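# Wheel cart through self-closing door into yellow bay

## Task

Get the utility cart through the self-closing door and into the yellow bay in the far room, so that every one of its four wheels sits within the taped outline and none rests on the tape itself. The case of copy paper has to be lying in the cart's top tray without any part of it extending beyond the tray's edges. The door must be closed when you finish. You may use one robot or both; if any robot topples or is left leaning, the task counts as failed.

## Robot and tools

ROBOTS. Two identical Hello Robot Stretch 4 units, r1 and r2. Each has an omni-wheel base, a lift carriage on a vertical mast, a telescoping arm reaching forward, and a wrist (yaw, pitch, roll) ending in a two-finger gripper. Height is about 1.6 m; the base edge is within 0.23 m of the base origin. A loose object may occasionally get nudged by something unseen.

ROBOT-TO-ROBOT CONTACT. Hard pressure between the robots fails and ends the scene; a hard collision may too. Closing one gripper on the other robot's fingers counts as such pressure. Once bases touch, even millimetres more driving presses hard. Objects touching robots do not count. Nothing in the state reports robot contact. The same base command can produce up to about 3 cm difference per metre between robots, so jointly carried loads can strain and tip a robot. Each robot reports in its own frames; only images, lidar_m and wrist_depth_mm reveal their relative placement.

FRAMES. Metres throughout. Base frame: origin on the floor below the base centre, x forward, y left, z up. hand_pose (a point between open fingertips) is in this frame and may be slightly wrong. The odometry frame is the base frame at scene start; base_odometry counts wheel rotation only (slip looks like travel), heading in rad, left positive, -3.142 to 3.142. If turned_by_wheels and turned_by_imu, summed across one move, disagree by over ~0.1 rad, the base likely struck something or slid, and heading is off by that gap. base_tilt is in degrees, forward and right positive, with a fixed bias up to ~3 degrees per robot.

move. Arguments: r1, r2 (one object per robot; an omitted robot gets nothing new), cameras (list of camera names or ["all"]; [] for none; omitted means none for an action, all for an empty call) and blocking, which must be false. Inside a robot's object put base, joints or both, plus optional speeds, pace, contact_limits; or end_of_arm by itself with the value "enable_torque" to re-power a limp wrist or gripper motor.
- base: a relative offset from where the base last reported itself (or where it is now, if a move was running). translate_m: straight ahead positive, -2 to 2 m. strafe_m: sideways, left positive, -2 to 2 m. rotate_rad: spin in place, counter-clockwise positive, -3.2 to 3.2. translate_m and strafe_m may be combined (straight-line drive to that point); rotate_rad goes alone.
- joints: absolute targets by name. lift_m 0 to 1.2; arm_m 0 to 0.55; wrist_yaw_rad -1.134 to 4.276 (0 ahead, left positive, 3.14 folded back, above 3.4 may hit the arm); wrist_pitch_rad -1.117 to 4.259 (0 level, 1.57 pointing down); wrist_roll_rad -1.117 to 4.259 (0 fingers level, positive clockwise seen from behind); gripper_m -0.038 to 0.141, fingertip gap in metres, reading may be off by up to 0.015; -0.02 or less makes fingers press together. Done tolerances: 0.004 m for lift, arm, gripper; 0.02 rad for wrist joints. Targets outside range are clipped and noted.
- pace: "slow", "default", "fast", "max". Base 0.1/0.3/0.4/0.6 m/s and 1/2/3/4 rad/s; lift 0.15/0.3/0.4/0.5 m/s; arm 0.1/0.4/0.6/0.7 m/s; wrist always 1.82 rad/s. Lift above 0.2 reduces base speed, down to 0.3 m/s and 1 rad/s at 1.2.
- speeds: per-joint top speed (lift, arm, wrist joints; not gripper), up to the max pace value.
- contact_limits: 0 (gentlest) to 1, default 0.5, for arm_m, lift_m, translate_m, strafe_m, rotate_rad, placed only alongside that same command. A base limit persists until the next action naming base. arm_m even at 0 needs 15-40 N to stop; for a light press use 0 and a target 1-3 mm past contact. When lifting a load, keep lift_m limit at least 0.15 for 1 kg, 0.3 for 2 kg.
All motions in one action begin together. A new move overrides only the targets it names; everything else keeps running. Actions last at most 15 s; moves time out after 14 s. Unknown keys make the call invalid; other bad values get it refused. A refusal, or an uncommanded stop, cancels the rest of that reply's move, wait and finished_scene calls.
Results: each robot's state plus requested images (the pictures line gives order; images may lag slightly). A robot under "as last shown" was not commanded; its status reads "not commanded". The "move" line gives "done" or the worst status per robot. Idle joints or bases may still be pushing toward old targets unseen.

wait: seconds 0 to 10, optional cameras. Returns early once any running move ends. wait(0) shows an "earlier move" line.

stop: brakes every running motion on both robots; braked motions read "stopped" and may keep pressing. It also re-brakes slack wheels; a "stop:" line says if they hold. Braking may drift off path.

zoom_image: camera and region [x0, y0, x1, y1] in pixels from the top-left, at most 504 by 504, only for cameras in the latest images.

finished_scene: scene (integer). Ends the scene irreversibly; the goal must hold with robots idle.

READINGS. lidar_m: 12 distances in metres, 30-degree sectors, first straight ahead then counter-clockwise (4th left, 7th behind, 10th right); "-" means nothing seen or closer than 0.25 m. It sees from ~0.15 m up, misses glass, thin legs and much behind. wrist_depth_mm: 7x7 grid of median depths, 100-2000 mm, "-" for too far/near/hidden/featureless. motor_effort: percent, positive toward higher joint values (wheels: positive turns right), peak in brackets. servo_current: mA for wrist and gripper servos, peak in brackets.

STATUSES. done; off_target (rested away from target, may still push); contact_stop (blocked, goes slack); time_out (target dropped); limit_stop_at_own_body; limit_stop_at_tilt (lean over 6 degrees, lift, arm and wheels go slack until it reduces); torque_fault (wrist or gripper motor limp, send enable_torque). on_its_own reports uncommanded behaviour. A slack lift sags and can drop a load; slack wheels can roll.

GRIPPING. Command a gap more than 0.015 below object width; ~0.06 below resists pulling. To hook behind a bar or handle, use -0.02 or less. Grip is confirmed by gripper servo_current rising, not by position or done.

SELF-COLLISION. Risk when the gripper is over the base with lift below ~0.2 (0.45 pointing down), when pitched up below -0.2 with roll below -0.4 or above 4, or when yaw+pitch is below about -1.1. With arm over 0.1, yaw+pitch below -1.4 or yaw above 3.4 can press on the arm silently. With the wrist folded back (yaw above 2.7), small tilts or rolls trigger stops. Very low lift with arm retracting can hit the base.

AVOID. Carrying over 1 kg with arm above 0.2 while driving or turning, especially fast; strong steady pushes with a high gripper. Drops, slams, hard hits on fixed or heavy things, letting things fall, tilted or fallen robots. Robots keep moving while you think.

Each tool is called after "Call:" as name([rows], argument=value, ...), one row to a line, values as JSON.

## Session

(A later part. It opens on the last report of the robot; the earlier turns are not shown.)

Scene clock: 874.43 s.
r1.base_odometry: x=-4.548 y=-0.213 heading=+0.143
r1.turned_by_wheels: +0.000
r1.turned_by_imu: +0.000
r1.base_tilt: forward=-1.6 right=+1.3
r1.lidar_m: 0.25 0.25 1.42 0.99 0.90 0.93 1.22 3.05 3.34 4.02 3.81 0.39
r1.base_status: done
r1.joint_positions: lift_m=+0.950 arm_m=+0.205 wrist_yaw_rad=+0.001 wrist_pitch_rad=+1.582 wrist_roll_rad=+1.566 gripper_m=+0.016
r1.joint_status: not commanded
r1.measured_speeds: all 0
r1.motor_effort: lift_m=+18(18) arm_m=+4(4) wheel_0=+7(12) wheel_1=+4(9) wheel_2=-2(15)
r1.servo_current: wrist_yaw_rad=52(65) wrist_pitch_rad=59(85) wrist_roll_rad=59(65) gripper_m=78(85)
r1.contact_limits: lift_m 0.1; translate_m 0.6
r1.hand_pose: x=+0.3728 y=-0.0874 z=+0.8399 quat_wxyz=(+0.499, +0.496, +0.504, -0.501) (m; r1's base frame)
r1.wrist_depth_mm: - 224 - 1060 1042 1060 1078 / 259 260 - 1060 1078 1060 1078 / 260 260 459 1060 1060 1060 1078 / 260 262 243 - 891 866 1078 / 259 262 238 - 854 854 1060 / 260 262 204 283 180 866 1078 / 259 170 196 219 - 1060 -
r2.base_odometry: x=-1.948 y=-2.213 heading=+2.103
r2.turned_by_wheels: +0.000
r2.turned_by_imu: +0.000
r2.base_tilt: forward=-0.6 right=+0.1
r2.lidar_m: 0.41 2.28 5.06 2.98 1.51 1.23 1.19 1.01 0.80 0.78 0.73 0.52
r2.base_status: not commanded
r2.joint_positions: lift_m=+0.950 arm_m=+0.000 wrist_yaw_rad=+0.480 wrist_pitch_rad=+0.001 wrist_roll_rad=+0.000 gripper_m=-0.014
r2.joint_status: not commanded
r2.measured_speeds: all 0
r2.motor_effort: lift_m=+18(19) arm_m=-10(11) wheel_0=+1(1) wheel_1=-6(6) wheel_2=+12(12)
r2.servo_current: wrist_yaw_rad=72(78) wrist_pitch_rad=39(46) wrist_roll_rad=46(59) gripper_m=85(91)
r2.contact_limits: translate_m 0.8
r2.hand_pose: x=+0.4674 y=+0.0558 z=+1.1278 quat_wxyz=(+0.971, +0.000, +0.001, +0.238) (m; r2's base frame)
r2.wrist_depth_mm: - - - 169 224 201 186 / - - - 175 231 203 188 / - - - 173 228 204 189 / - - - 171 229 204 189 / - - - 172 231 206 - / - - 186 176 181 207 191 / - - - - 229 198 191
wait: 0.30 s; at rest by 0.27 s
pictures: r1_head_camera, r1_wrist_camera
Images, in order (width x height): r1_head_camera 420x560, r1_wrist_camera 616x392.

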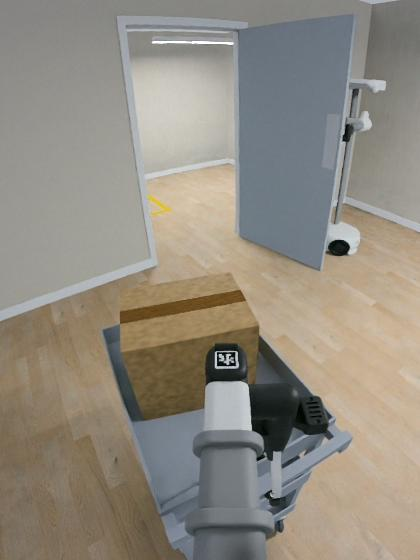

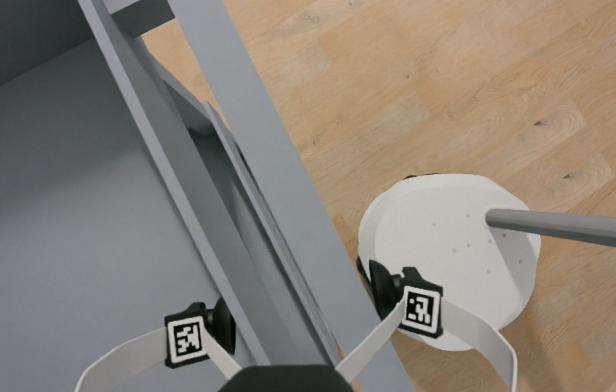

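Call:
move(blocking=false, r1={"base":{"rotate_rad":0.35},"pace":"slow","contact_limits":{"rotate_rad":0.6}})

Call:
wait(seconds=3)

Call:
move(blocking=false, r1={"base":{"strafe_m":-0.4,"translate_m":-0.03},"pace":"slow","contact_limits":{"translate_m":0.6}})

Call:
wait(seconds=6)

Call:
move(blocking=false, r1={"base":{"rotate_rad":0.4},"pace":"slow","contact_limits":{"rotate_rad":0.6}})

Call:
wait(seconds=3)

Call:
wait(seconds=0.3, cameras=["r1_wrist_camera","r1_head_camera"])

Scene clock: 903.07 s.
move: r1 moving
r1.base_odometry: x=-4.548 y=-0.214 heading=+0.267
r1.turned_by_wheels: +0.124
r1.turned_by_imu: +0.124
r1.base_tilt: forward=-1.6 right=+1.3
r1.lidar_m: 0.25 0.26 1.25 0.94 0.90 0.97 1.40 3.25 3.44 3.90 3.80 0.37
r1.base_status: rotate_rad moving
r1.joint_positions: lift_m=+0.950 arm_m=+0.205 wrist_yaw_rad=+0.001 wrist_pitch_rad=+1.582 wrist_roll_rad=+1.566 gripper_m=+0.016
r1.joint_status: not commanded
r1.measured_speeds: translate_m=-0.002 strafe_m=+0.000 rotate_rad=+0.490 lift_m=+0.000 arm_m=+0.000 wrist_yaw_rad=+0.000 wrist_pitch_rad=+0.000 wrist_roll_rad=+0.000
r1.motor_effort: lift_m=+18(18) arm_m=+4(4) wheel_0=-11(14) wheel_1=-4(5) wheel_2=-14(14)
r1.servo_current: wrist_yaw_rad=33(65) wrist_pitch_rad=65(72) wrist_roll_rad=52(72) gripper_m=78(85)
r1.contact_limits: lift_m 0.1; rotate_rad 0.6
r1.hand_pose: x=+0.3727 y=-0.0874 z=+0.8399 quat_wxyz=(+0.499, +0.496, +0.504, -0.501) (m; r1's base frame)
r1.wrist_depth_mm: 258 262 1042 1042 1060 1098 1118 / 259 262 496 - 1078 1078 1098 / 258 263 263 - 1078 1078 1098 / 258 262 263 - 878 866 1078 / 259 262 263 1060 854 854 1078 / 259 260 195 512 182 842 1078 / 258 171 262 235 - 1078 -
r2: as last shown
r2.lidar_m: 0.40 2.26 5.07 3.00 1.52 1.22 1.21 0.99 0.81 0.78 0.72 0.50
r2.motor_effort: lift_m=+19(19) arm_m=-10(11) wheel_0=+0(1) wheel_1=-5(6) wheel_2=+12(12)
r2.servo_current: wrist_yaw_rad=65(78) wrist_pitch_rad=46(46) wrist_roll_rad=52(59) gripper_m=85(91)
r2.contact_limits: translate_m 0.8
r2.wrist_depth_mm: - - - 169 225 202 186 / - - - 175 230 203 187 / - - - 172 229 204 189 / - - - 170 229 206 190 / - - - 171 230 206 - / - - 186 176 181 206 191 / - - - - 229 198 191
pictures: none

Scene clock: 904.03 s.
earlier move: r1 done
r1.base_odometry: x=-4.547 y=-0.213 heading=+0.492
r1.turned_by_wheels: +0.225
r1.turned_by_imu: +0.226
r1.base_tilt: forward=-1.6 right=+1.3
r1.lidar_m: 0.30 0.32 1.06 0.90 0.91 1.08 1.88 3.24 3.84 3.82 3.02 0.39
r1.base_status: done
r1.joint_positions: lift_m=+0.950 arm_m=+0.205 wrist_yaw_rad=+0.001 wrist_pitch_rad=+1.558 wrist_roll_rad=+1.570 gripper_m=+0.016
r1.joint_status: not commanded
r1.measured_speeds: all 0
r1.motor_effort: lift_m=+18(18) arm_m=-4(5) wheel_0=-6(14) wheel_1=-4(5) wheel_2=+1(16)
r1.servo_current: wrist_yaw_rad=46(65) wrist_pitch_rad=59(72) wrist_roll_rad=52(72) gripper_m=72(85)
r1.contact_limits: lift_m 0.1; rotate_rad 0.6
r1.hand_pose: x=+0.3796 y=-0.0874 z=+0.8399 quat_wxyz=(+0.504, +0.503, +0.497, -0.496) (m; r1's base frame)
r1.wrist_depth_mm: 272 271 270 - 1060 1060 1042 / 272 271 264 - 1042 1042 1060 / 273 270 257 591 1042 1042 1042 / 272 271 271 - 931 842 1025 / 273 270 270 - 842 842 842 / 272 271 202 - 186 854 1042 / 272 176 271 134 1078 831 1060
r2.base_odometry: x=-1.948 y=-2.213 heading=+2.103
r2.turned_by_wheels: +0.000
r2.turned_by_imu: +0.000
r2.base_tilt: forward=-0.6 right=+0.0
r2.lidar_m: 0.41 2.29 5.04 3.01 1.51 1.23 1.20 1.02 0.80 0.80 0.72 0.53
r2.base_status: not commanded
r2.joint_positions: lift_m=+0.950 arm_m=+0.000 wrist_yaw_rad=+0.480 wrist_pitch_rad=+0.001 wrist_roll_rad=+0.000 gripper_m=-0.014
r2.joint_status: not commanded
r2.measured_speeds: all 0
r2.motor_effort: lift_m=+19(19) arm_m=-10(11) wheel_0=+0(1) wheel_1=-6(6) wheel_2=+12(12)
r2.servo_current: wrist_yaw_rad=59(78) wrist_pitch_rad=46(46) wrist_roll_rad=52(59) gripper_m=85(91)
r2.contact_limits: translate_m 0.8
r2.hand_pose: x=+0.4674 y=+0.0558 z=+1.1278 quat_wxyz=(+0.971, +0.000, +0.001, +0.238) (m; r2's base frame)
r2.wrist_depth_mm: - - - 169 224 202 187 / - - - 175 231 203 187 / - - - 172 229 205 189 / - - - 170 230 205 190 / - - - 171 229 206 - / - - 186 176 181 206 191 / - - - - 229 198 192
wait: 0.97 of 3 s (r1 has come to rest)
pictures: none

Scene clock: 904.53 s.
move: r1 moving
r1.base_odometry: x=-4.542 y=-0.226 heading=+0.493
r1.turned_by_wheels: +0.001
r1.turned_by_imu: +0.001
r1.base_tilt: forward=-1.6 right=+1.2
r1.lidar_m: 0.34 0.32 1.06 0.93 0.92 1.11 1.91 3.25 3.81 3.82 3.02 0.39
r1.base_status: translate_m moving; strafe_m moving
r1.joint_positions: lift_m=+0.950 arm_m=+0.205 wrist_yaw_rad=+0.001 wrist_pitch_rad=+1.558 wrist_roll_rad=+1.570 gripper_m=+0.016
r1.joint_status: not commanded
r1.measured_speeds: translate_m=-0.004 strafe_m=-0.054 rotate_rad=+0.005 lift_m=+0.000 arm_m=+0.000 wrist_yaw_rad=+0.000 wrist_pitch_rad=+0.000 wrist_roll_rad=+0.000
r1.motor_effort: lift_m=+18(18) arm_m=-4(4) wheel_0=+9(9) wheel_1=-6(8) wheel_2=+6(6)
r1.servo_current: wrist_yaw_rad=65(65) wrist_pitch_rad=65(72) wrist_roll_rad=39(59) gripper_m=78(85)
r1.contact_limits: lift_m 0.1; translate_m 0.6
r1.hand_pose: x=+0.3796 y=-0.0874 z=+0.8399 quat_wxyz=(+0.504, +0.503, +0.497, -0.496) (m; r1's base frame)
r1.wrist_depth_mm: 271 268 270 - 1060 1042 1042 / 272 270 268 - 1060 1042 1042 / 272 271 254 591 1060 1042 1042 / 272 270 270 - 904 842 1042 / 272 271 271 - 842 831 831 / 272 272 200 - 183 831 1060 / 272 165 270 - 1060 148 1042
r2: as last shown
r2.base_tilt: forward=-0.6 right=+0.1
r2.lidar_m: 0.42 2.29 5.05 2.98 1.52 1.22 1.21 0.98 0.81 0.80 0.73 0.51
r2.motor_effort: lift_m=+18(19) arm_m=-10(11) wheel_0=+1(1) wheel_1=-5(6) wheel_2=+12(12)
r2.servo_current: wrist_yaw_rad=59(72) wrist_pitch_rad=39(46) wrist_roll_rad=52(52) gripper_m=85(91)
r2.contact_limits: translate_m 0.8
r2.wrist_depth_mm: - - - 169 225 202 187 / - - - 175 230 203 187 / - - - 172 229 204 189 / - - - 170 230 205 190 / - - - 171 230 206 - / - - 186 176 181 208 191 / - - - - 229 198 191
pictures: none

Scene clock: 909.23 s.
earlier move: r1 done
r1.base_odometry: x=-4.384 y=-0.580 heading=+0.494
r1.turned_by_wheels: +0.001
r1.turned_by_imu: +0.002
r1.base_tilt: forward=-1.6 right=+1.2
r1.lidar_m: 0.25 0.25 1.52 1.28 1.30 1.55 2.77 3.14 3.68 3.44 3.43 0.44
r1.base_status: done
r1.joint_positions: lift_m=+0.950 arm_m=+0.205 wrist_yaw_rad=+0.006 wrist_pitch_rad=+1.562 wrist_roll_rad=+1.564 gripper_m=+0.016
r1.joint_status: not commanded
r1.measured_speeds: all 0
r1.motor_effort: lift_m=+18(18) arm_m=-4(4) wheel_0=+10(13) wheel_1=-1(8) wheel_2=+10(14)
r1.servo_current: wrist_yaw_rad=52(65) wrist_pitch_rad=59(72) wrist_roll_rad=59(72) gripper_m=78(85)
r1.contact_limits: lift_m 0.1; translate_m 0.6
r1.hand_pose: x=+0.3792 y=-0.0874 z=+0.8399 quat_wxyz=(+0.506, +0.499, +0.501, -0.494) (m; r1's base frame)
r1.wrist_depth_mm: - - 1042 1060 1060 1060 1078 / 267 256 - 1060 1042 1060 1042 / 270 242 - 1060 1025 1025 1025 / 268 268 242 1060 1042 831 1042 / 270 270 224 - 842 842 842 / 271 268 213 198 179 842 1060 / 268 172 198 212 - 1042 1042
r2.base_odometry: x=-1.948 y=-2.213 heading=+2.103
r2.turned_by_wheels: +0.000
r2.turned_by_imu: +0.001
r2.base_tilt: forward=-0.6 right=+0.1
r2.lidar_m: 0.39 2.24 5.05 2.98 1.53 1.21 1.21 1.01 0.82 0.79 0.74 0.51
r2.base_status: not commanded
r2.joint_positions: lift_m=+0.950 arm_m=+0.000 wrist_yaw_rad=+0.480 wrist_pitch_rad=+0.001 wrist_roll_rad=+0.000 gripper_m=-0.014
r2.joint_status: not commanded
r2.measured_speeds: all 0
r2.motor_effort: lift_m=+18(19) arm_m=-11(11) wheel_0=+0(1) wheel_1=-5(6) wheel_2=+12(12)
r2.servo_current: wrist_yaw_rad=59(78) wrist_pitch_rad=39(52) wrist_roll_rad=46(59) gripper_m=85(98)
r2.contact_limits: translate_m 0.8
r2.hand_pose: x=+0.4674 y=+0.0558 z=+1.1278 quat_wxyz=(+0.971, +0.000, +0.001, +0.238) (m; r2's base frame)
r2.wrist_depth_mm: - - - 168 224 201 186 / - - - 175 230 202 187 / - - - 172 229 204 189 / - - - 171 230 206 190 / - - - 172 230 206 - / - - 186 176 181 206 191 / - - - - 229 198 191
wait: 4.70 of 6 s (r1 has come to rest)
pictures: none

Scene clock: 909.73 s.
move: r1 moving
r1.base_odometry: x=-4.384 y=-0.580 heading=+0.617
r1.turned_by_wheels: +0.123
r1.turned_by_imu: +0.123
r1.base_tilt: forward=-1.6 right=+1.3
r1.lidar_m: 0.25 0.25 1.41 1.29 1.30 1.67 3.13 3.17 3.72 3.45 2.73 0.42
r1.base_status: rotate_rad moving
r1.joint_positions: lift_m=+0.950 arm_m=+0.205 wrist_yaw_rad=+0.006 wrist_pitch_rad=+1.572 wrist_roll_rad=+1.564 gripper_m=+0.016
r1.joint_status: not commanded
r1.measured_speeds: translate_m=-0.002 strafe_m=+0.000 rotate_rad=+0.484 lift_m=+0.000 arm_m=+0.000 wrist_yaw_rad=+0.000 wrist_pitch_rad=+0.029 wrist_roll_rad=+0.000
r1.motor_effort: lift_m=+18(18) arm_m=-2(4) wheel_0=-9(12) wheel_1=-3(5) wheel_2=-9(9)
r1.servo_current: wrist_yaw_rad=59(65) wrist_pitch_rad=46(59) wrist_roll_rad=65(72) gripper_m=72(85)
r1.contact_limits: lift_m 0.1; rotate_rad 0.6
r1.hand_pose: x=+0.3761 y=-0.0874 z=+0.8399 quat_wxyz=(+0.503, +0.496, +0.504, -0.497) (m; r1's base frame)
r1.wrist_depth_mm: - 243 - 1060 1078 1078 1060 / 263 264 480 1060 1042 1060 1060 / 264 266 277 1060 1078 1078 1078 / 265 264 239 - 1060 866 1060 / 264 265 260 - 842 854 1078 / 264 264 200 517 181 842 1078 / 264 166 196 219 - 1078 1078
r2: as last shown
r2.turned_by_imu: +0.000
r2.lidar_m: 0.41 2.25 5.06 2.98 1.51 1.22 1.21 1.00 0.78 0.78 0.71 0.51
r2.motor_effort: lift_m=+18(19) arm_m=-10(11) wheel_0=+0(1) wheel_1=-5(6) wheel_2=+12(12)
r2.servo_current: wrist_yaw_rad=52(72) wrist_pitch_rad=46(46) wrist_roll_rad=59(59) gripper_m=91(91)
r2.contact_limits: translate_m 0.8
r2.wrist_depth_mm: - - - 169 225 202 186 / - - - 174 230 202 187 / - - - 172 229 204 189 / - - - 170 229 204 189 / - - - 171 231 206 - / - - 186 176 181 206 191 / - - - - 229 198 191
pictures: none

Scene clock: 910.80 s.
earlier move: r1 done
r1.base_odometry: x=-4.384 y=-0.580 heading=+0.893
r1.turned_by_wheels: +0.276
r1.turned_by_imu: +0.277
r1.base_tilt: forward=-1.6 right=+1.3
r1.lidar_m: 0.33 0.35 1.29 1.29 1.45 2.25 3.12 3.46 3.47 3.43 2.39 0.36
r1.base_status: done
r1.joint_positions: lift_m=+0.950 arm_m=+0.205 wrist_yaw_rad=+0.002 wrist_pitch_rad=+1.567 wrist_roll_rad=+1.570 gripper_m=+0.016
r1.joint_status: not commanded
r1.measured_speeds: all 0
r1.motor_effort: lift_m=+18(18) arm_m=-3(4) wheel_0=-3(12) wheel_1=-1(7) wheel_2=-3(11)
r1.servo_current: wrist_yaw_rad=52(72) wrist_pitch_rad=39(59) wrist_roll_rad=59(72) gripper_m=72(85)
r1.contact_limits: lift_m 0.1; rotate_rad 0.6
r1.hand_pose: x=+0.3771 y=-0.0874 z=+0.8399 quat_wxyz=(+0.502, +0.500, +0.500, -0.498) (m; r1's base frame)
r1.wrist_depth_mm: 266 268 267 1042 1042 1078 1042 / 267 270 251 1060 1060 1060 1042 / 267 267 268 - 1078 1060 1060 / 270 268 266 1042 842 854 842 / 268 268 268 - 854 831 1060 / 267 270 199 842 183 831 1060 / 268 169 267 136 1060 1060 1042
r2.base_odometry: x=-1.948 y=-2.213 heading=+2.103
r2.turned_by_wheels: +0.000
r2.turned_by_imu: +0.000
r2.base_tilt: forward=-0.6 right=+0.1
r2.lidar_m: 0.37 2.25 5.04 2.97 1.52 1.20 1.21 1.02 0.79 0.78 0.73 0.51
r2.base_status: not commanded
r2.joint_positions: lift_m=+0.950 arm_m=+0.000 wrist_yaw_rad=+0.480 wrist_pitch_rad=+0.001 wrist_roll_rad=+0.000 gripper_m=-0.014
r2.joint_status: not commanded
r2.measured_speeds: all 0
r2.motor_effort: lift_m=+18(19) arm_m=-10(11) wheel_0=+1(1) wheel_1=-6(6) wheel_2=+12(12)
r2.servo_current: wrist_yaw_rad=65(78) wrist_pitch_rad=46(52) wrist_roll_rad=52(59) gripper_m=78(91)
r2.contact_limits: translate_m 0.8
r2.hand_pose: x=+0.4674 y=+0.0558 z=+1.1278 quat_wxyz=(+0.971, +0.000, +0.001, +0.238) (m; r2's base frame)
r2.wrist_depth_mm: - - - 169 225 202 186 / - - - 175 229 202 187 / - - - 172 228 204 189 / - - - 171 229 204 190 / - - - 172 230 206 - / - - 186 176 181 207 191 / - - - - 229 198 191
wait: 1.07 of 3 s (r1 has come to rest)
pictures: none

Scene clock: 911.10 s.
r1.base_odometry: x=-4.384 y=-0.580 heading=+0.893
r1.turned_by_wheels: +0.000
r1.turned_by_imu: +0.000
r1.base_tilt: forward=-1.6 right=+1.2
r1.lidar_m: 0.31 0.31 1.32 1.29 1.42 2.24 3.11 3.46 3.46 3.43 2.40 0.35
r1.base_status: done
r1.joint_positions: lift_m=+0.950 arm_m=+0.205 wrist_yaw_rad=+0.002 wrist_pitch_rad=+1.567 wrist_roll_rad=+1.570 gripper_m=+0.016
r1.joint_status: not commanded
r1.measured_speeds: all 0
r1.motor_effort: lift_m=+18(18) arm_m=-4(4) wheel_0=-3(12) wheel_1=-1(7) wheel_2=-3(11)
r1.servo_current: wrist_yaw_rad=39(72) wrist_pitch_rad=39(59) wrist_roll_rad=46(72) gripper_m=78(85)
r1.contact_limits: lift_m 0.1; rotate_rad 0.6
r1.hand_pose: x=+0.3771 y=-0.0874 z=+0.8399 quat_wxyz=(+0.502, +0.500, +0.500, -0.498) (m; r1's base frame)
r1.wrist_depth_mm: 267 267 268 1042 1078 1060 1060 / 266 267 250 1060 1060 1060 1060 / 267 268 268 - 1042 1060 1042 / 268 267 267 1042 842 842 842 / 267 267 266 - 842 842 1060 / 268 268 199 831 183 842 1078 / 267 169 268 136 1060 1042 1042
r2.base_odometry: x=-1.948 y=-2.213 heading=+2.103
r2.turned_by_wheels: +0.000
r2.turned_by_imu: +0.000
r2.base_tilt: forward=-0.6 right=+0.1
r2.lidar_m: 0.43 2.27 5.07 2.97 1.53 1.22 1.21 0.98 0.80 0.78 0.71 0.51
r2.base_status: not commanded
r2.joint_positions: lift_m=+0.950 arm_m=+0.000 wrist_yaw_rad=+0.480 wrist_pitch_rad=+0.001 wrist_roll_rad=+0.000 gripper_m=-0.014
r2.joint_status: not commanded
r2.measured_speeds: all 0
r2.motor_effort: lift_m=+18(19) arm_m=-10(11) wheel_0=+1(1) wheel_1=-6(6) wheel_2=+12(12)
r2.servo_current: wrist_yaw_rad=65(78) wrist_pitch_rad=46(52) wrist_roll_rad=46(59) gripper_m=91(91)
r2.contact_limits: translate_m 0.8
r2.hand_pose: x=+0.4674 y=+0.0558 z=+1.1278 quat_wxyz=(+0.971, +0.000, +0.001, +0.238) (m; r2's base frame)
r2.wrist_depth_mm: - - - 169 224 202 186 / - - - 175 230 202 187 / - - - 172 229 205 189 / - - - 170 229 205 190 / - - - 171 230 206 - / - - 186 176 181 207 190 / - - - - 228 198 191
wait: 0.30 s; at rest by 0.27 s
pictures: r1_head_camera, r1_wrist_camera
Images, in order (width x height): r1_head_camera 420x560, r1_wrist_camera 616x392.

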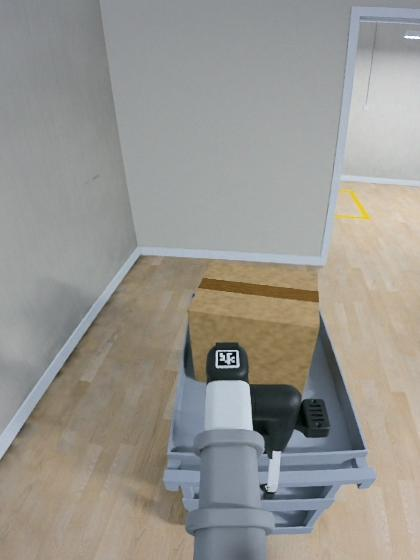

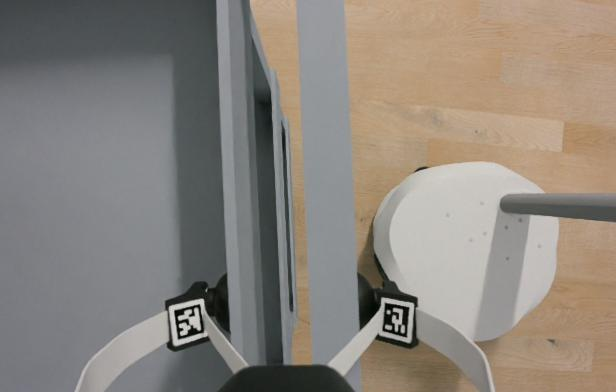

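Call:
move(blocking=false, r1={"base":{"strafe_m":-0.4},"pace":"slow","contact_limits":{"strafe_m":0.6}})

Call:
wait(seconds=6)

Call:
move(blocking=false, r1={"base":{"rotate_rad":0.4},"pace":"slow","contact_limits":{"rotate_rad":0.6}})

Call:
wait(seconds=3)

Call:
move(blocking=false, r1={"base":{"strafe_m":-0.4},"pace":"slow","contact_limits":{"strafe_m":0.6}})

Call:
wait(seconds=6)

Call:
move(blocking=false, r1={"base":{"rotate_rad":0.4},"pace":"slow","contact_limits":{"rotate_rad":0.6}})

Call:
wait(seconds=3)

Call:
wait(seconds=0.3, cameras=["r1_wrist_camera","r1_head_left_camera","r1_head_right_camera"])

Scene clock: 920.73 s.
move: r1 moving
r1.base_odometry: x=-4.373 y=-0.589 heading=+0.893
r1.turned_by_wheels: +0.000
r1.turned_by_imu: +0.000
r1.base_tilt: forward=-1.6 right=+1.3
r1.lidar_m: 0.29 0.36 1.31 1.31 1.47 2.27 3.11 3.45 3.44 3.43 2.37 0.37
r1.base_status: strafe_m moving
r1.joint_positions: lift_m=+0.950 arm_m=+0.205 wrist_yaw_rad=+0.002 wrist_pitch_rad=+1.568 wrist_roll_rad=+1.570 gripper_m=+0.016
r1.joint_status: not commanded
r1.measured_speeds: translate_m=-0.001 strafe_m=-0.057 rotate_rad=+0.004 lift_m=+0.000 arm_m=+0.000 wrist_yaw_rad=+0.000 wrist_pitch_rad=+0.000 wrist_roll_rad=+0.000
r1.motor_effort: lift_m=+18(18) arm_m=-4(4) wheel_0=+8(9) wheel_1=-5(7) wheel_2=+0(3)
r1.servo_current: wrist_yaw_rad=52(59) wrist_pitch_rad=46(46) wrist_roll_rad=39(52) gripper_m=78(78)
r1.contact_limits: lift_m 0.1; strafe_m 0.6
r1.hand_pose: x=+0.3770 y=-0.0874 z=+0.8399 quat_wxyz=(+0.502, +0.500, +0.500, -0.498) (m; r1's base frame)
r1.wrist_depth_mm: 267 268 267 1042 1042 1060 1042 / 267 267 254 1060 1060 1078 1060 / 267 267 267 - 1060 1042 1060 / 268 266 266 1025 854 820 842 / 267 268 267 - 842 831 1042 / 268 268 198 854 184 842 1060 / 268 160 267 128 1060 1042 1060
r2: as last shown
r2.base_tilt: forward=-0.6 right=+0.0
r2.lidar_m: 0.40 2.25 5.04 2.98 1.51 1.23 1.21 0.99 0.81 0.79 0.71 0.53
r2.motor_effort: lift_m=+18(19) arm_m=-10(11) wheel_0=+1(1) wheel_1=-5(6) wheel_2=+12(12)
r2.servo_current: wrist_yaw_rad=59(72) wrist_pitch_rad=39(46) wrist_roll_rad=33(52) gripper_m=85(91)
r2.contact_limits: translate_m 0.8
r2.wrist_depth_mm: - - - 169 224 202 187 / - - - 174 230 202 187 / - - - 172 229 204 189 / - - - 171 229 205 190 / - - - 171 230 206 - / - - 186 176 181 206 191 / - - - - 229 198 192
pictures: none

Scene clock: 925.40 s.
earlier move: r1 done
r1.base_odometry: x=-4.073 y=-0.830 heading=+0.894
r1.turned_by_wheels: +0.001
r1.turned_by_imu: +0.001
r1.base_tilt: forward=-1.6 right=+1.3
r1.lidar_m: 0.25 0.25 1.69 1.67 1.87 2.92 3.18 3.53 3.09 3.04 2.08 0.41
r1.base_status: done
r1.joint_positions: lift_m=+0.950 arm_m=+0.205 wrist_yaw_rad=+0.004 wrist_pitch_rad=+1.571 wrist_roll_rad=+1.564 gripper_m=+0.016
r1.joint_status: not commanded
r1.measured_speeds: all 0
r1.motor_effort: lift_m=+18(18) arm_m=+4(4) wheel_0=+9(15) wheel_1=+0(8) wheel_2=+2(3)
r1.servo_current: wrist_yaw_rad=65(72) wrist_pitch_rad=46(52) wrist_roll_rad=59(78) gripper_m=78(85)
r1.contact_limits: lift_m 0.1; strafe_m 0.6
r1.hand_pose: x=+0.3761 y=-0.0874 z=+0.8399 quat_wxyz=(+0.503, +0.497, +0.503, -0.497) (m; r1's base frame)
r1.wrist_depth_mm: 204 - 1042 1060 1078 1060 1060 / 263 264 - 1060 1060 1078 1078 / 263 236 - 1060 1060 1042 1060 / 263 263 236 1060 1025 854 1078 / 262 264 231 - 842 842 1060 / 263 265 206 196 177 167 1060 / 264 170 196 221 - 1078 1078
r2.base_odometry: x=-1.948 y=-2.213 heading=+2.103
r2.turned_by_wheels: +0.000
r2.turned_by_imu: +0.001
r2.base_tilt: forward=-0.6 right=+0.1
r2.lidar_m: 0.41 2.08 5.07 2.99 1.55 1.22 1.20 1.01 0.80 0.81 0.70 0.49
r2.base_status: not commanded
r2.joint_positions: lift_m=+0.950 arm_m=+0.000 wrist_yaw_rad=+0.480 wrist_pitch_rad=+0.001 wrist_roll_rad=+0.000 gripper_m=-0.014
r2.joint_status: not commanded
r2.measured_speeds: all 0
r2.motor_effort: lift_m=+19(19) arm_m=-10(11) wheel_0=+1(1) wheel_1=-5(6) wheel_2=+12(12)
r2.servo_current: wrist_yaw_rad=65(85) wrist_pitch_rad=39(52) wrist_roll_rad=46(59) gripper_m=91(91)
r2.contact_limits: translate_m 0.8
r2.hand_pose: x=+0.4674 y=+0.0558 z=+1.1278 quat_wxyz=(+0.971, +0.000, +0.001, +0.238) (m; r2's base frame)
r2.wrist_depth_mm: - - - 169 225 202 186 / - - - 175 230 203 187 / - - - 172 229 204 189 / - - - 171 229 205 190 / - - - 171 231 206 - / - - 186 176 180 208 191 / - - - - 229 198 191
wait: 4.67 of 6 s (r1 has come to rest)
pictures: none

Scene clock: 925.90 s.
move: r1 moving
r1.base_odometry: x=-4.073 y=-0.830 heading=+1.019
r1.turned_by_wheels: +0.124
r1.turned_by_imu: +0.125
r1.base_tilt: forward=-1.6 right=+1.3
r1.lidar_m: 0.25 0.25 1.68 1.67 1.93 3.17 3.18 3.49 3.06 3.06 2.06 0.40
r1.base_status: rotate_rad moving
r1.joint_positions: lift_m=+0.950 arm_m=+0.205 wrist_yaw_rad=+0.004 wrist_pitch_rad=+1.577 wrist_roll_rad=+1.564 gripper_m=+0.016
r1.joint_status: not commanded
r1.measured_speeds: translate_m=+0.002 strafe_m=+0.000 rotate_rad=+0.492 lift_m=+0.000 arm_m=+0.000 wrist_yaw_rad=+0.000 wrist_pitch_rad=+0.002 wrist_roll_rad=+0.000
r1.motor_effort: lift_m=+18(18) arm_m=+4(4) wheel_0=-8(9) wheel_1=-1(5) wheel_2=-12(12)
r1.servo_current: wrist_yaw_rad=65(65) wrist_pitch_rad=46(52) wrist_roll_rad=52(65) gripper_m=85(85)
r1.contact_limits: lift_m 0.1; rotate_rad 0.6
r1.hand_pose: x=+0.3744 y=-0.0874 z=+0.8399 quat_wxyz=(+0.501, +0.496, +0.504, -0.499) (m; r1's base frame)
r1.wrist_depth_mm: - 252 - 1042 1078 1060 1060 / 260 260 1060 1060 1060 1078 1078 / 259 262 270 1078 1042 1078 1078 / 259 262 244 - 917 854 1078 / 260 263 250 - 842 854 1078 / 260 262 200 286 179 854 1098 / 260 169 195 217 - 1060 1098
r2: as last shown
r2.turned_by_imu: +0.000
r2.lidar_m: 0.41 2.11 5.01 2.99 1.50 1.22 1.19 0.99 0.80 0.79 0.72 0.51
r2.motor_effort: lift_m=+18(19) arm_m=-10(11) wheel_0=+1(1) wheel_1=-6(6) wheel_2=+12(12)
r2.servo_current: wrist_yaw_rad=59(72) wrist_pitch_rad=46(46) wrist_roll_rad=52(59) gripper_m=91(91)
r2.contact_limits: translate_m 0.8
r2.wrist_depth_mm: - - - 168 224 202 186 / - - - 174 230 202 187 / - - - 171 228 204 189 / - - - 170 229 205 190 / - - - 171 230 206 - / - - 186 176 180 207 190 / - - - - 229 198 192
pictures: none

Scene clock: 926.97 s.
earlier move: r1 done
r1.base_odometry: x=-4.073 y=-0.830 heading=+1.293
r1.turned_by_wheels: +0.275
r1.turned_by_imu: +0.276
r1.base_tilt: forward=-1.6 right=+1.2
r1.lidar_m: 0.31 0.34 1.68 1.78 2.51 3.17 3.34 3.14 3.03 2.37 2.06 0.37
r1.base_status: done
r1.joint_positions: lift_m=+0.950 arm_m=+0.205 wrist_yaw_rad=+0.001 wrist_pitch_rad=+1.571 wrist_roll_rad=+1.570 gripper_m=+0.016
r1.joint_status: not commanded
r1.measured_speeds: all 0
r1.motor_effort: lift_m=+18(18) arm_m=+4(4) wheel_0=-4(9) wheel_1=-2(5) wheel_2=-4(12)
r1.servo_current: wrist_yaw_rad=46(65) wrist_pitch_rad=39(52) wrist_roll_rad=46(65) gripper_m=78(85)
r1.contact_limits: lift_m 0.1; rotate_rad 0.6
r1.hand_pose: x=+0.3759 y=-0.0874 z=+0.8399 quat_wxyz=(+0.501, +0.499, +0.501, -0.499) (m; r1's base frame)
r1.wrist_depth_mm: 264 264 265 1042 1042 1078 1060 / 264 265 265 1042 1042 1060 1078 / 264 265 266 831 1098 1060 1078 / 263 266 264 - 854 842 866 / 264 264 264 1042 854 854 1060 / 264 264 196 1042 183 854 1078 / 263 160 264 525 1060 1078 1078
r2.base_odometry: x=-1.948 y=-2.213 heading=+2.103
r2.turned_by_wheels: +0.000
r2.turned_by_imu: +0.000
r2.base_tilt: forward=-0.6 right=+0.1
r2.lidar_m: 0.41 2.19 5.04 2.96 1.53 1.22 1.22 1.00 0.79 0.80 0.72 0.51
r2.base_status: not commanded
r2.joint_positions: lift_m=+0.950 arm_m=+0.000 wrist_yaw_rad=+0.480 wrist_pitch_rad=+0.001 wrist_roll_rad=+0.000 gripper_m=-0.014
r2.joint_status: not commanded
r2.measured_speeds: all 0
r2.motor_effort: lift_m=+18(19) arm_m=-10(11) wheel_0=+0(1) wheel_1=-6(6) wheel_2=+12(12)
r2.servo_current: wrist_yaw_rad=65(78) wrist_pitch_rad=39(46) wrist_roll_rad=46(59) gripper_m=85(91)
r2.contact_limits: translate_m 0.8
r2.hand_pose: x=+0.4674 y=+0.0558 z=+1.1278 quat_wxyz=(+0.971, +0.000, +0.001, +0.238) (m; r2's base frame)
r2.wrist_depth_mm: - - - 169 224 202 186 / - - - 174 229 202 187 / - - - 172 228 204 189 / - - - 170 230 205 190 / - - - 172 231 206 - / - - 186 176 180 207 191 / - - - - 229 198 192
wait: 1.07 of 3 s (r1 has come to rest)
pictures: none

Scene clock: 927.47 s.
move: r1 moving
r1.base_odometry: x=-4.059 y=-0.834 heading=+1.293
r1.turned_by_wheels: +0.000
r1.turned_by_imu: +0.000
r1.base_tilt: forward=-1.6 right=+1.2
r1.lidar_m: 0.32 0.35 1.69 1.78 2.52 3.17 3.35 3.13 3.03 2.35 2.06 0.38
r1.base_status: strafe_m moving
r1.joint_positions: lift_m=+0.950 arm_m=+0.205 wrist_yaw_rad=+0.001 wrist_pitch_rad=+1.571 wrist_roll_rad=+1.570 gripper_m=+0.016
r1.joint_status: not commanded
r1.measured_speeds: translate_m=+0.000 strafe_m=-0.056 rotate_rad=+0.003 lift_m=+0.000 arm_m=+0.000 wrist_yaw_rad=+0.000 wrist_pitch_rad=+0.000 wrist_roll_rad=+0.000
r1.motor_effort: lift_m=+18(18) arm_m=+4(4) wheel_0=+9(10) wheel_1=-6(7) wheel_2=-2(3)
r1.servo_current: wrist_yaw_rad=65(65) wrist_pitch_rad=39(52) wrist_roll_rad=59(59) gripper_m=78(78)
r1.contact_limits: lift_m 0.1; strafe_m 0.6
r1.hand_pose: x=+0.3759 y=-0.0874 z=+0.8399 quat_wxyz=(+0.500, +0.499, +0.501, -0.500) (m; r1's base frame)
r1.wrist_depth_mm: 263 265 265 1042 1042 1060 1060 / 263 265 265 1060 1060 1060 1060 / 263 264 266 842 1042 1060 1060 / 264 265 265 - 842 854 1060 / 263 265 265 1060 842 854 1060 / 264 266 196 1060 186 854 1060 / 265 152 266 517 1060 1078 1078
r2: as last shown
r2.base_tilt: forward=-0.6 right=+0.0
r2.lidar_m: 0.42 2.18 5.03 2.95 1.50 1.23 1.19 1.03 0.79 0.77 0.71 0.50
r2.servo_current: wrist_yaw_rad=72(72) wrist_pitch_rad=46(46) wrist_roll_rad=39(65) gripper_m=85(91)
r2.contact_limits: translate_m 0.8
r2.wrist_depth_mm: - - - 169 225 202 186 / - - - 175 229 202 187 / - - - 172 228 204 189 / - - - 170 229 204 190 / - - - 171 229 207 - / - - 186 175 180 206 191 / - - - - 229 198 191
pictures: none

Scene clock: 932.10 s.
earlier move: r1 done
r1.base_odometry: x=-3.688 y=-0.939 heading=+1.294
r1.turned_by_wheels: +0.001
r1.turned_by_imu: +0.002
r1.base_tilt: forward=-1.6 right=+1.3
r1.lidar_m: 0.25 0.25 2.02 2.11 2.99 3.37 3.58 2.78 2.70 1.97 1.70 0.43
r1.base_status: done
r1.joint_positions: lift_m=+0.950 arm_m=+0.205 wrist_yaw_rad=+0.007 wrist_pitch_rad=+1.563 wrist_roll_rad=+1.564 gripper_m=+0.016
r1.joint_status: not commanded
r1.measured_speeds: all 0
r1.motor_effort: lift_m=+18(18) arm_m=-3(4) wheel_0=+7(13) wheel_1=-1(8) wheel_2=+7(8)
r1.servo_current: wrist_yaw_rad=65(72) wrist_pitch_rad=52(52) wrist_roll_rad=39(65) gripper_m=72(85)
r1.contact_limits: lift_m 0.1; strafe_m 0.6
r1.hand_pose: x=+0.3786 y=-0.0874 z=+0.8399 quat_wxyz=(+0.505, +0.499, +0.501, -0.495) (m; r1's base frame)
r1.wrist_depth_mm: 200 - 1078 1042 1042 1042 1042 / 267 244 - 1060 1060 1042 1060 / 267 244 198 1060 1060 1060 1042 / 268 267 233 1060 1025 842 1060 / 268 268 232 - 842 842 831 / 268 270 212 - 179 831 1025 / 270 170 198 218 - 1042 1042
r2.base_odometry: x=-1.948 y=-2.213 heading=+2.103
r2.turned_by_wheels: +0.000
r2.turned_by_imu: +0.001
r2.base_tilt: forward=-0.6 right=+0.0
r2.lidar_m: 0.40 1.82 5.05 2.99 1.49 1.24 1.21 1.01 0.80 0.79 0.71 0.49
r2.base_status: not commanded
r2.joint_positions: lift_m=+0.950 arm_m=+0.000 wrist_yaw_rad=+0.480 wrist_pitch_rad=+0.001 wrist_roll_rad=+0.000 gripper_m=-0.014
r2.joint_status: not commanded
r2.measured_speeds: all 0
r2.motor_effort: lift_m=+18(19) arm_m=-11(11) wheel_0=+1(1) wheel_1=-6(6) wheel_2=+12(12)
r2.servo_current: wrist_yaw_rad=65(85) wrist_pitch_rad=39(46) wrist_roll_rad=46(65) gripper_m=85(91)
r2.contact_limits: translate_m 0.8
r2.hand_pose: x=+0.4674 y=+0.0558 z=+1.1278 quat_wxyz=(+0.971, +0.000, +0.001, +0.238) (m; r2's base frame)
r2.wrist_depth_mm: - - - 169 226 202 187 / - - - 175 229 202 187 / - - - 172 228 204 189 / - - - 170 229 205 190 / - - - 171 230 206 - / - - 186 175 181 206 191 / - - 1921 - 229 198 192
wait: 4.63 of 6 s (r1 has come to rest)
pictures: none

Scene clock: 932.60 s.
move: r1 moving
r1.base_odometry: x=-3.688 y=-0.939 heading=+1.419
r1.turned_by_wheels: +0.124
r1.turned_by_imu: +0.125
r1.base_tilt: forward=-1.6 right=+1.3
r1.lidar_m: 0.27 0.25 2.02 2.24 3.43 3.36 3.39 2.74 2.70 1.71 1.72 0.40
r1.base_status: rotate_rad moving
r1.joint_positions: lift_m=+0.950 arm_m=+0.205 wrist_yaw_rad=+0.007 wrist_pitch_rad=+1.570 wrist_roll_rad=+1.564 gripper_m=+0.016
r1.joint_status: not commanded
r1.measured_speeds: translate_m=-0.001 strafe_m=+0.002 rotate_rad=+0.490 lift_m=+0.000 arm_m=+0.000 wrist_yaw_rad=+0.000 wrist_pitch_rad=+0.033 wrist_roll_rad=+0.000
r1.motor_effort: lift_m=+18(18) arm_m=-3(4) wheel_0=-12(12) wheel_1=-5(6) wheel_2=-8(8)
r1.servo_current: wrist_yaw_rad=52(78) wrist_pitch_rad=39(52) wrist_roll_rad=52(65) gripper_m=78(78)
r1.contact_limits: lift_m 0.1; rotate_rad 0.6
r1.hand_pose: x=+0.3768 y=-0.0874 z=+0.8399 quat_wxyz=(+0.504, +0.497, +0.503, -0.496) (m; r1's base frame)
r1.wrist_depth_mm: 266 245 - 1060 1060 1060 1060 / 266 266 - 1042 1060 1060 1060 / 265 265 274 1078 1060 1042 1042 / 265 265 244 - 1060 854 1078 / 265 265 263 - 842 854 831 / 265 265 200 - 181 842 1078 / 265 166 202 217 1060 1060 1042
r2: as last shown
r2.turned_by_imu: +0.000
r2.lidar_m: 0.39 1.86 5.05 2.96 1.53 1.22 1.20 1.00 0.80 0.79 0.72 0.52
r2.motor_effort: lift_m=+19(19) arm_m=-10(11) wheel_0=+0(1) wheel_1=-6(6) wheel_2=+12(12)
r2.servo_current: wrist_yaw_rad=72(72) wrist_pitch_rad=39(46) wrist_roll_rad=46(52) gripper_m=91(91)
r2.contact_limits: translate_m 0.8
r2.wrist_depth_mm: - - - 169 225 202 187 / - - - 175 229 202 187 / - - - 172 228 204 189 / - - - 170 230 205 190 / - - - 171 231 206 - / - - 186 176 181 206 191 / - - 1921 - 229 198 191
pictures: none

Scene clock: 933.67 s.
earlier move: r1 done
r1.base_odometry: x=-3.688 y=-0.939 heading=+1.693
r1.turned_by_wheels: +0.275
r1.turned_by_imu: +0.276
r1.base_tilt: forward=-1.6 right=+1.3
r1.lidar_m: 0.33 0.36 2.04 2.64 3.38 3.45 2.91 2.71 2.73 1.71 2.38 0.37
r1.base_status: done
r1.joint_positions: lift_m=+0.950 arm_m=+0.205 wrist_yaw_rad=+0.003 wrist_pitch_rad=+1.567 wrist_roll_rad=+1.570 gripper_m=+0.016
r1.joint_status: not commanded
r1.measured_speeds: all 0
r1.motor_effort: lift_m=+18(18) arm_m=+2(4) wheel_0=-7(12) wheel_1=-4(6) wheel_2=-2(9)
r1.servo_current: wrist_yaw_rad=46(78) wrist_pitch_rad=46(52) wrist_roll_rad=39(65) gripper_m=78(85)
r1.contact_limits: lift_m 0.1; rotate_rad 0.6
r1.hand_pose: x=+0.3771 y=-0.0874 z=+0.8399 quat_wxyz=(+0.502, +0.500, +0.500, -0.498) (m; r1's base frame)
r1.wrist_depth_mm: 268 268 268 1060 1078 1060 1078 / 271 270 268 1042 1060 1042 1060 / 270 268 268 1078 1042 1042 1078 / 268 268 268 1078 854 854 1078 / 270 268 268 - 842 854 1060 / 268 268 198 - 182 842 1060 / 268 268 268 517 1060 1060 1060
r2.base_odometry: x=-1.948 y=-2.213 heading=+2.103
r2.turned_by_wheels: +0.000
r2.turned_by_imu: +0.000
r2.base_tilt: forward=-0.6 right=+0.0
r2.lidar_m: 0.42 1.93 5.06 3.01 1.53 1.22 1.19 1.01 0.78 0.79 0.72 0.48
r2.base_status: not commanded
r2.joint_positions: lift_m=+0.950 arm_m=+0.000 wrist_yaw_rad=+0.480 wrist_pitch_rad=+0.001 wrist_roll_rad=+0.000 gripper_m=-0.014
r2.joint_status: not commanded
r2.measured_speeds: all 0
r2.motor_effort: lift_m=+19(19) arm_m=-10(11) wheel_0=+0(1) wheel_1=-6(6) wheel_2=+12(12)
r2.servo_current: wrist_yaw_rad=65(78) wrist_pitch_rad=39(46) wrist_roll_rad=39(59) gripper_m=91(91)
r2.contact_limits: translate_m 0.8
r2.hand_pose: x=+0.4674 y=+0.0558 z=+1.1278 quat_wxyz=(+0.971, +0.000, +0.001, +0.238) (m; r2's base frame)
r2.wrist_depth_mm: - - - 169 225 201 187 / - - - 174 230 202 187 / - - - 172 228 204 189 / - - - 170 229 204 190 / - - - 171 230 206 - / - - 186 176 181 207 191 / - - 1983 - 229 199 191
wait: 1.07 of 3 s (r1 has come to rest)
pictures: none

Scene clock: 933.97 s.
r1.base_odometry: x=-3.688 y=-0.939 heading=+1.693
r1.turned_by_wheels: +0.000
r1.turned_by_imu: +0.000
r1.base_tilt: forward=-1.6 right=+1.3
r1.lidar_m: 0.33 0.35 2.08 2.62 3.39 3.46 2.91 2.72 2.77 1.71 2.38 0.38
r1.base_status: done
r1.joint_positions: lift_m=+0.950 arm_m=+0.205 wrist_yaw_rad=+0.003 wrist_pitch_rad=+1.567 wrist_roll_rad=+1.570 gripper_m=+0.016
r1.joint_status: not commanded
r1.measured_speeds: all 0
r1.motor_effort: lift_m=+18(18) arm_m=+2(4) wheel_0=-8(12) wheel_1=-4(6) wheel_2=-2(9)
r1.servo_current: wrist_yaw_rad=59(78) wrist_pitch_rad=39(52) wrist_roll_rad=46(65) gripper_m=78(85)
r1.contact_limits: lift_m 0.1; rotate_rad 0.6
r1.hand_pose: x=+0.3771 y=-0.0874 z=+0.8399 quat_wxyz=(+0.502, +0.500, +0.500, -0.498) (m; r1's base frame)
r1.wrist_depth_mm: 270 268 268 1060 1060 1042 1025 / 271 268 270 1060 1060 1060 1042 / 270 270 268 1060 1060 1060 1060 / 270 268 268 1060 854 854 1060 / 268 268 268 - 842 842 1042 / 270 267 199 - 183 842 1060 / 268 267 268 517 1042 1078 1060
r2.base_odometry: x=-1.948 y=-2.213 heading=+2.103
r2.turned_by_wheels: +0.000
r2.turned_by_imu: +0.000
r2.base_tilt: forward=-0.6 right=+0.1
r2.lidar_m: 0.41 1.96 5.04 2.97 1.53 1.23 1.20 1.01 0.80 0.78 0.73 0.51
r2.base_status: not commanded
r2.joint_positions: lift_m=+0.950 arm_m=+0.000 wrist_yaw_rad=+0.480 wrist_pitch_rad=+0.001 wrist_roll_rad=+0.000 gripper_m=-0.014
r2.joint_status: not commanded
r2.measured_speeds: all 0
r2.motor_effort: lift_m=+18(19) arm_m=-10(11) wheel_0=+1(1) wheel_1=-6(6) wheel_2=+12(12)
r2.servo_current: wrist_yaw_rad=65(78) wrist_pitch_rad=33(46) wrist_roll_rad=39(59) gripper_m=91(91)
r2.contact_limits: translate_m 0.8
r2.hand_pose: x=+0.4674 y=+0.0558 z=+1.1278 quat_wxyz=(+0.971, +0.000, +0.001, +0.238) (m; r2's base frame)
r2.wrist_depth_mm: - - - 169 225 202 186 / - - - 175 230 202 187 / - - - 172 229 204 189 / - - - 170 229 205 189 / - - - 172 230 206 - / - - 186 176 181 207 191 / - - 1983 - 229 198 191
wait: 0.30 s; at rest by 0.27 s
pictures: r1_head_left_camera, r1_head_right_camera, r1_wrist_camera
Images, in order (width x height): r1_head_left_camera 420x672, r1_head_right_camera 420x672, r1_wrist_camera 616x392.

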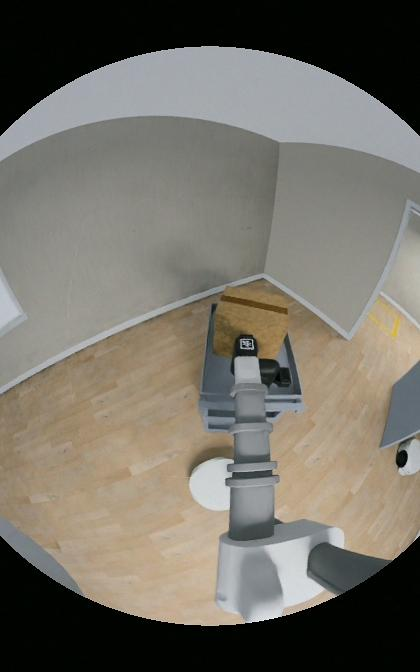

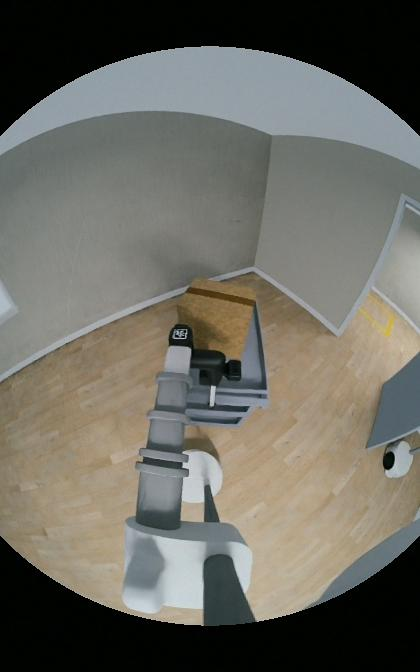

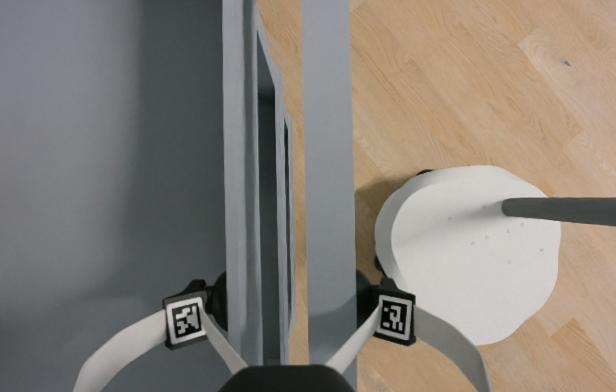

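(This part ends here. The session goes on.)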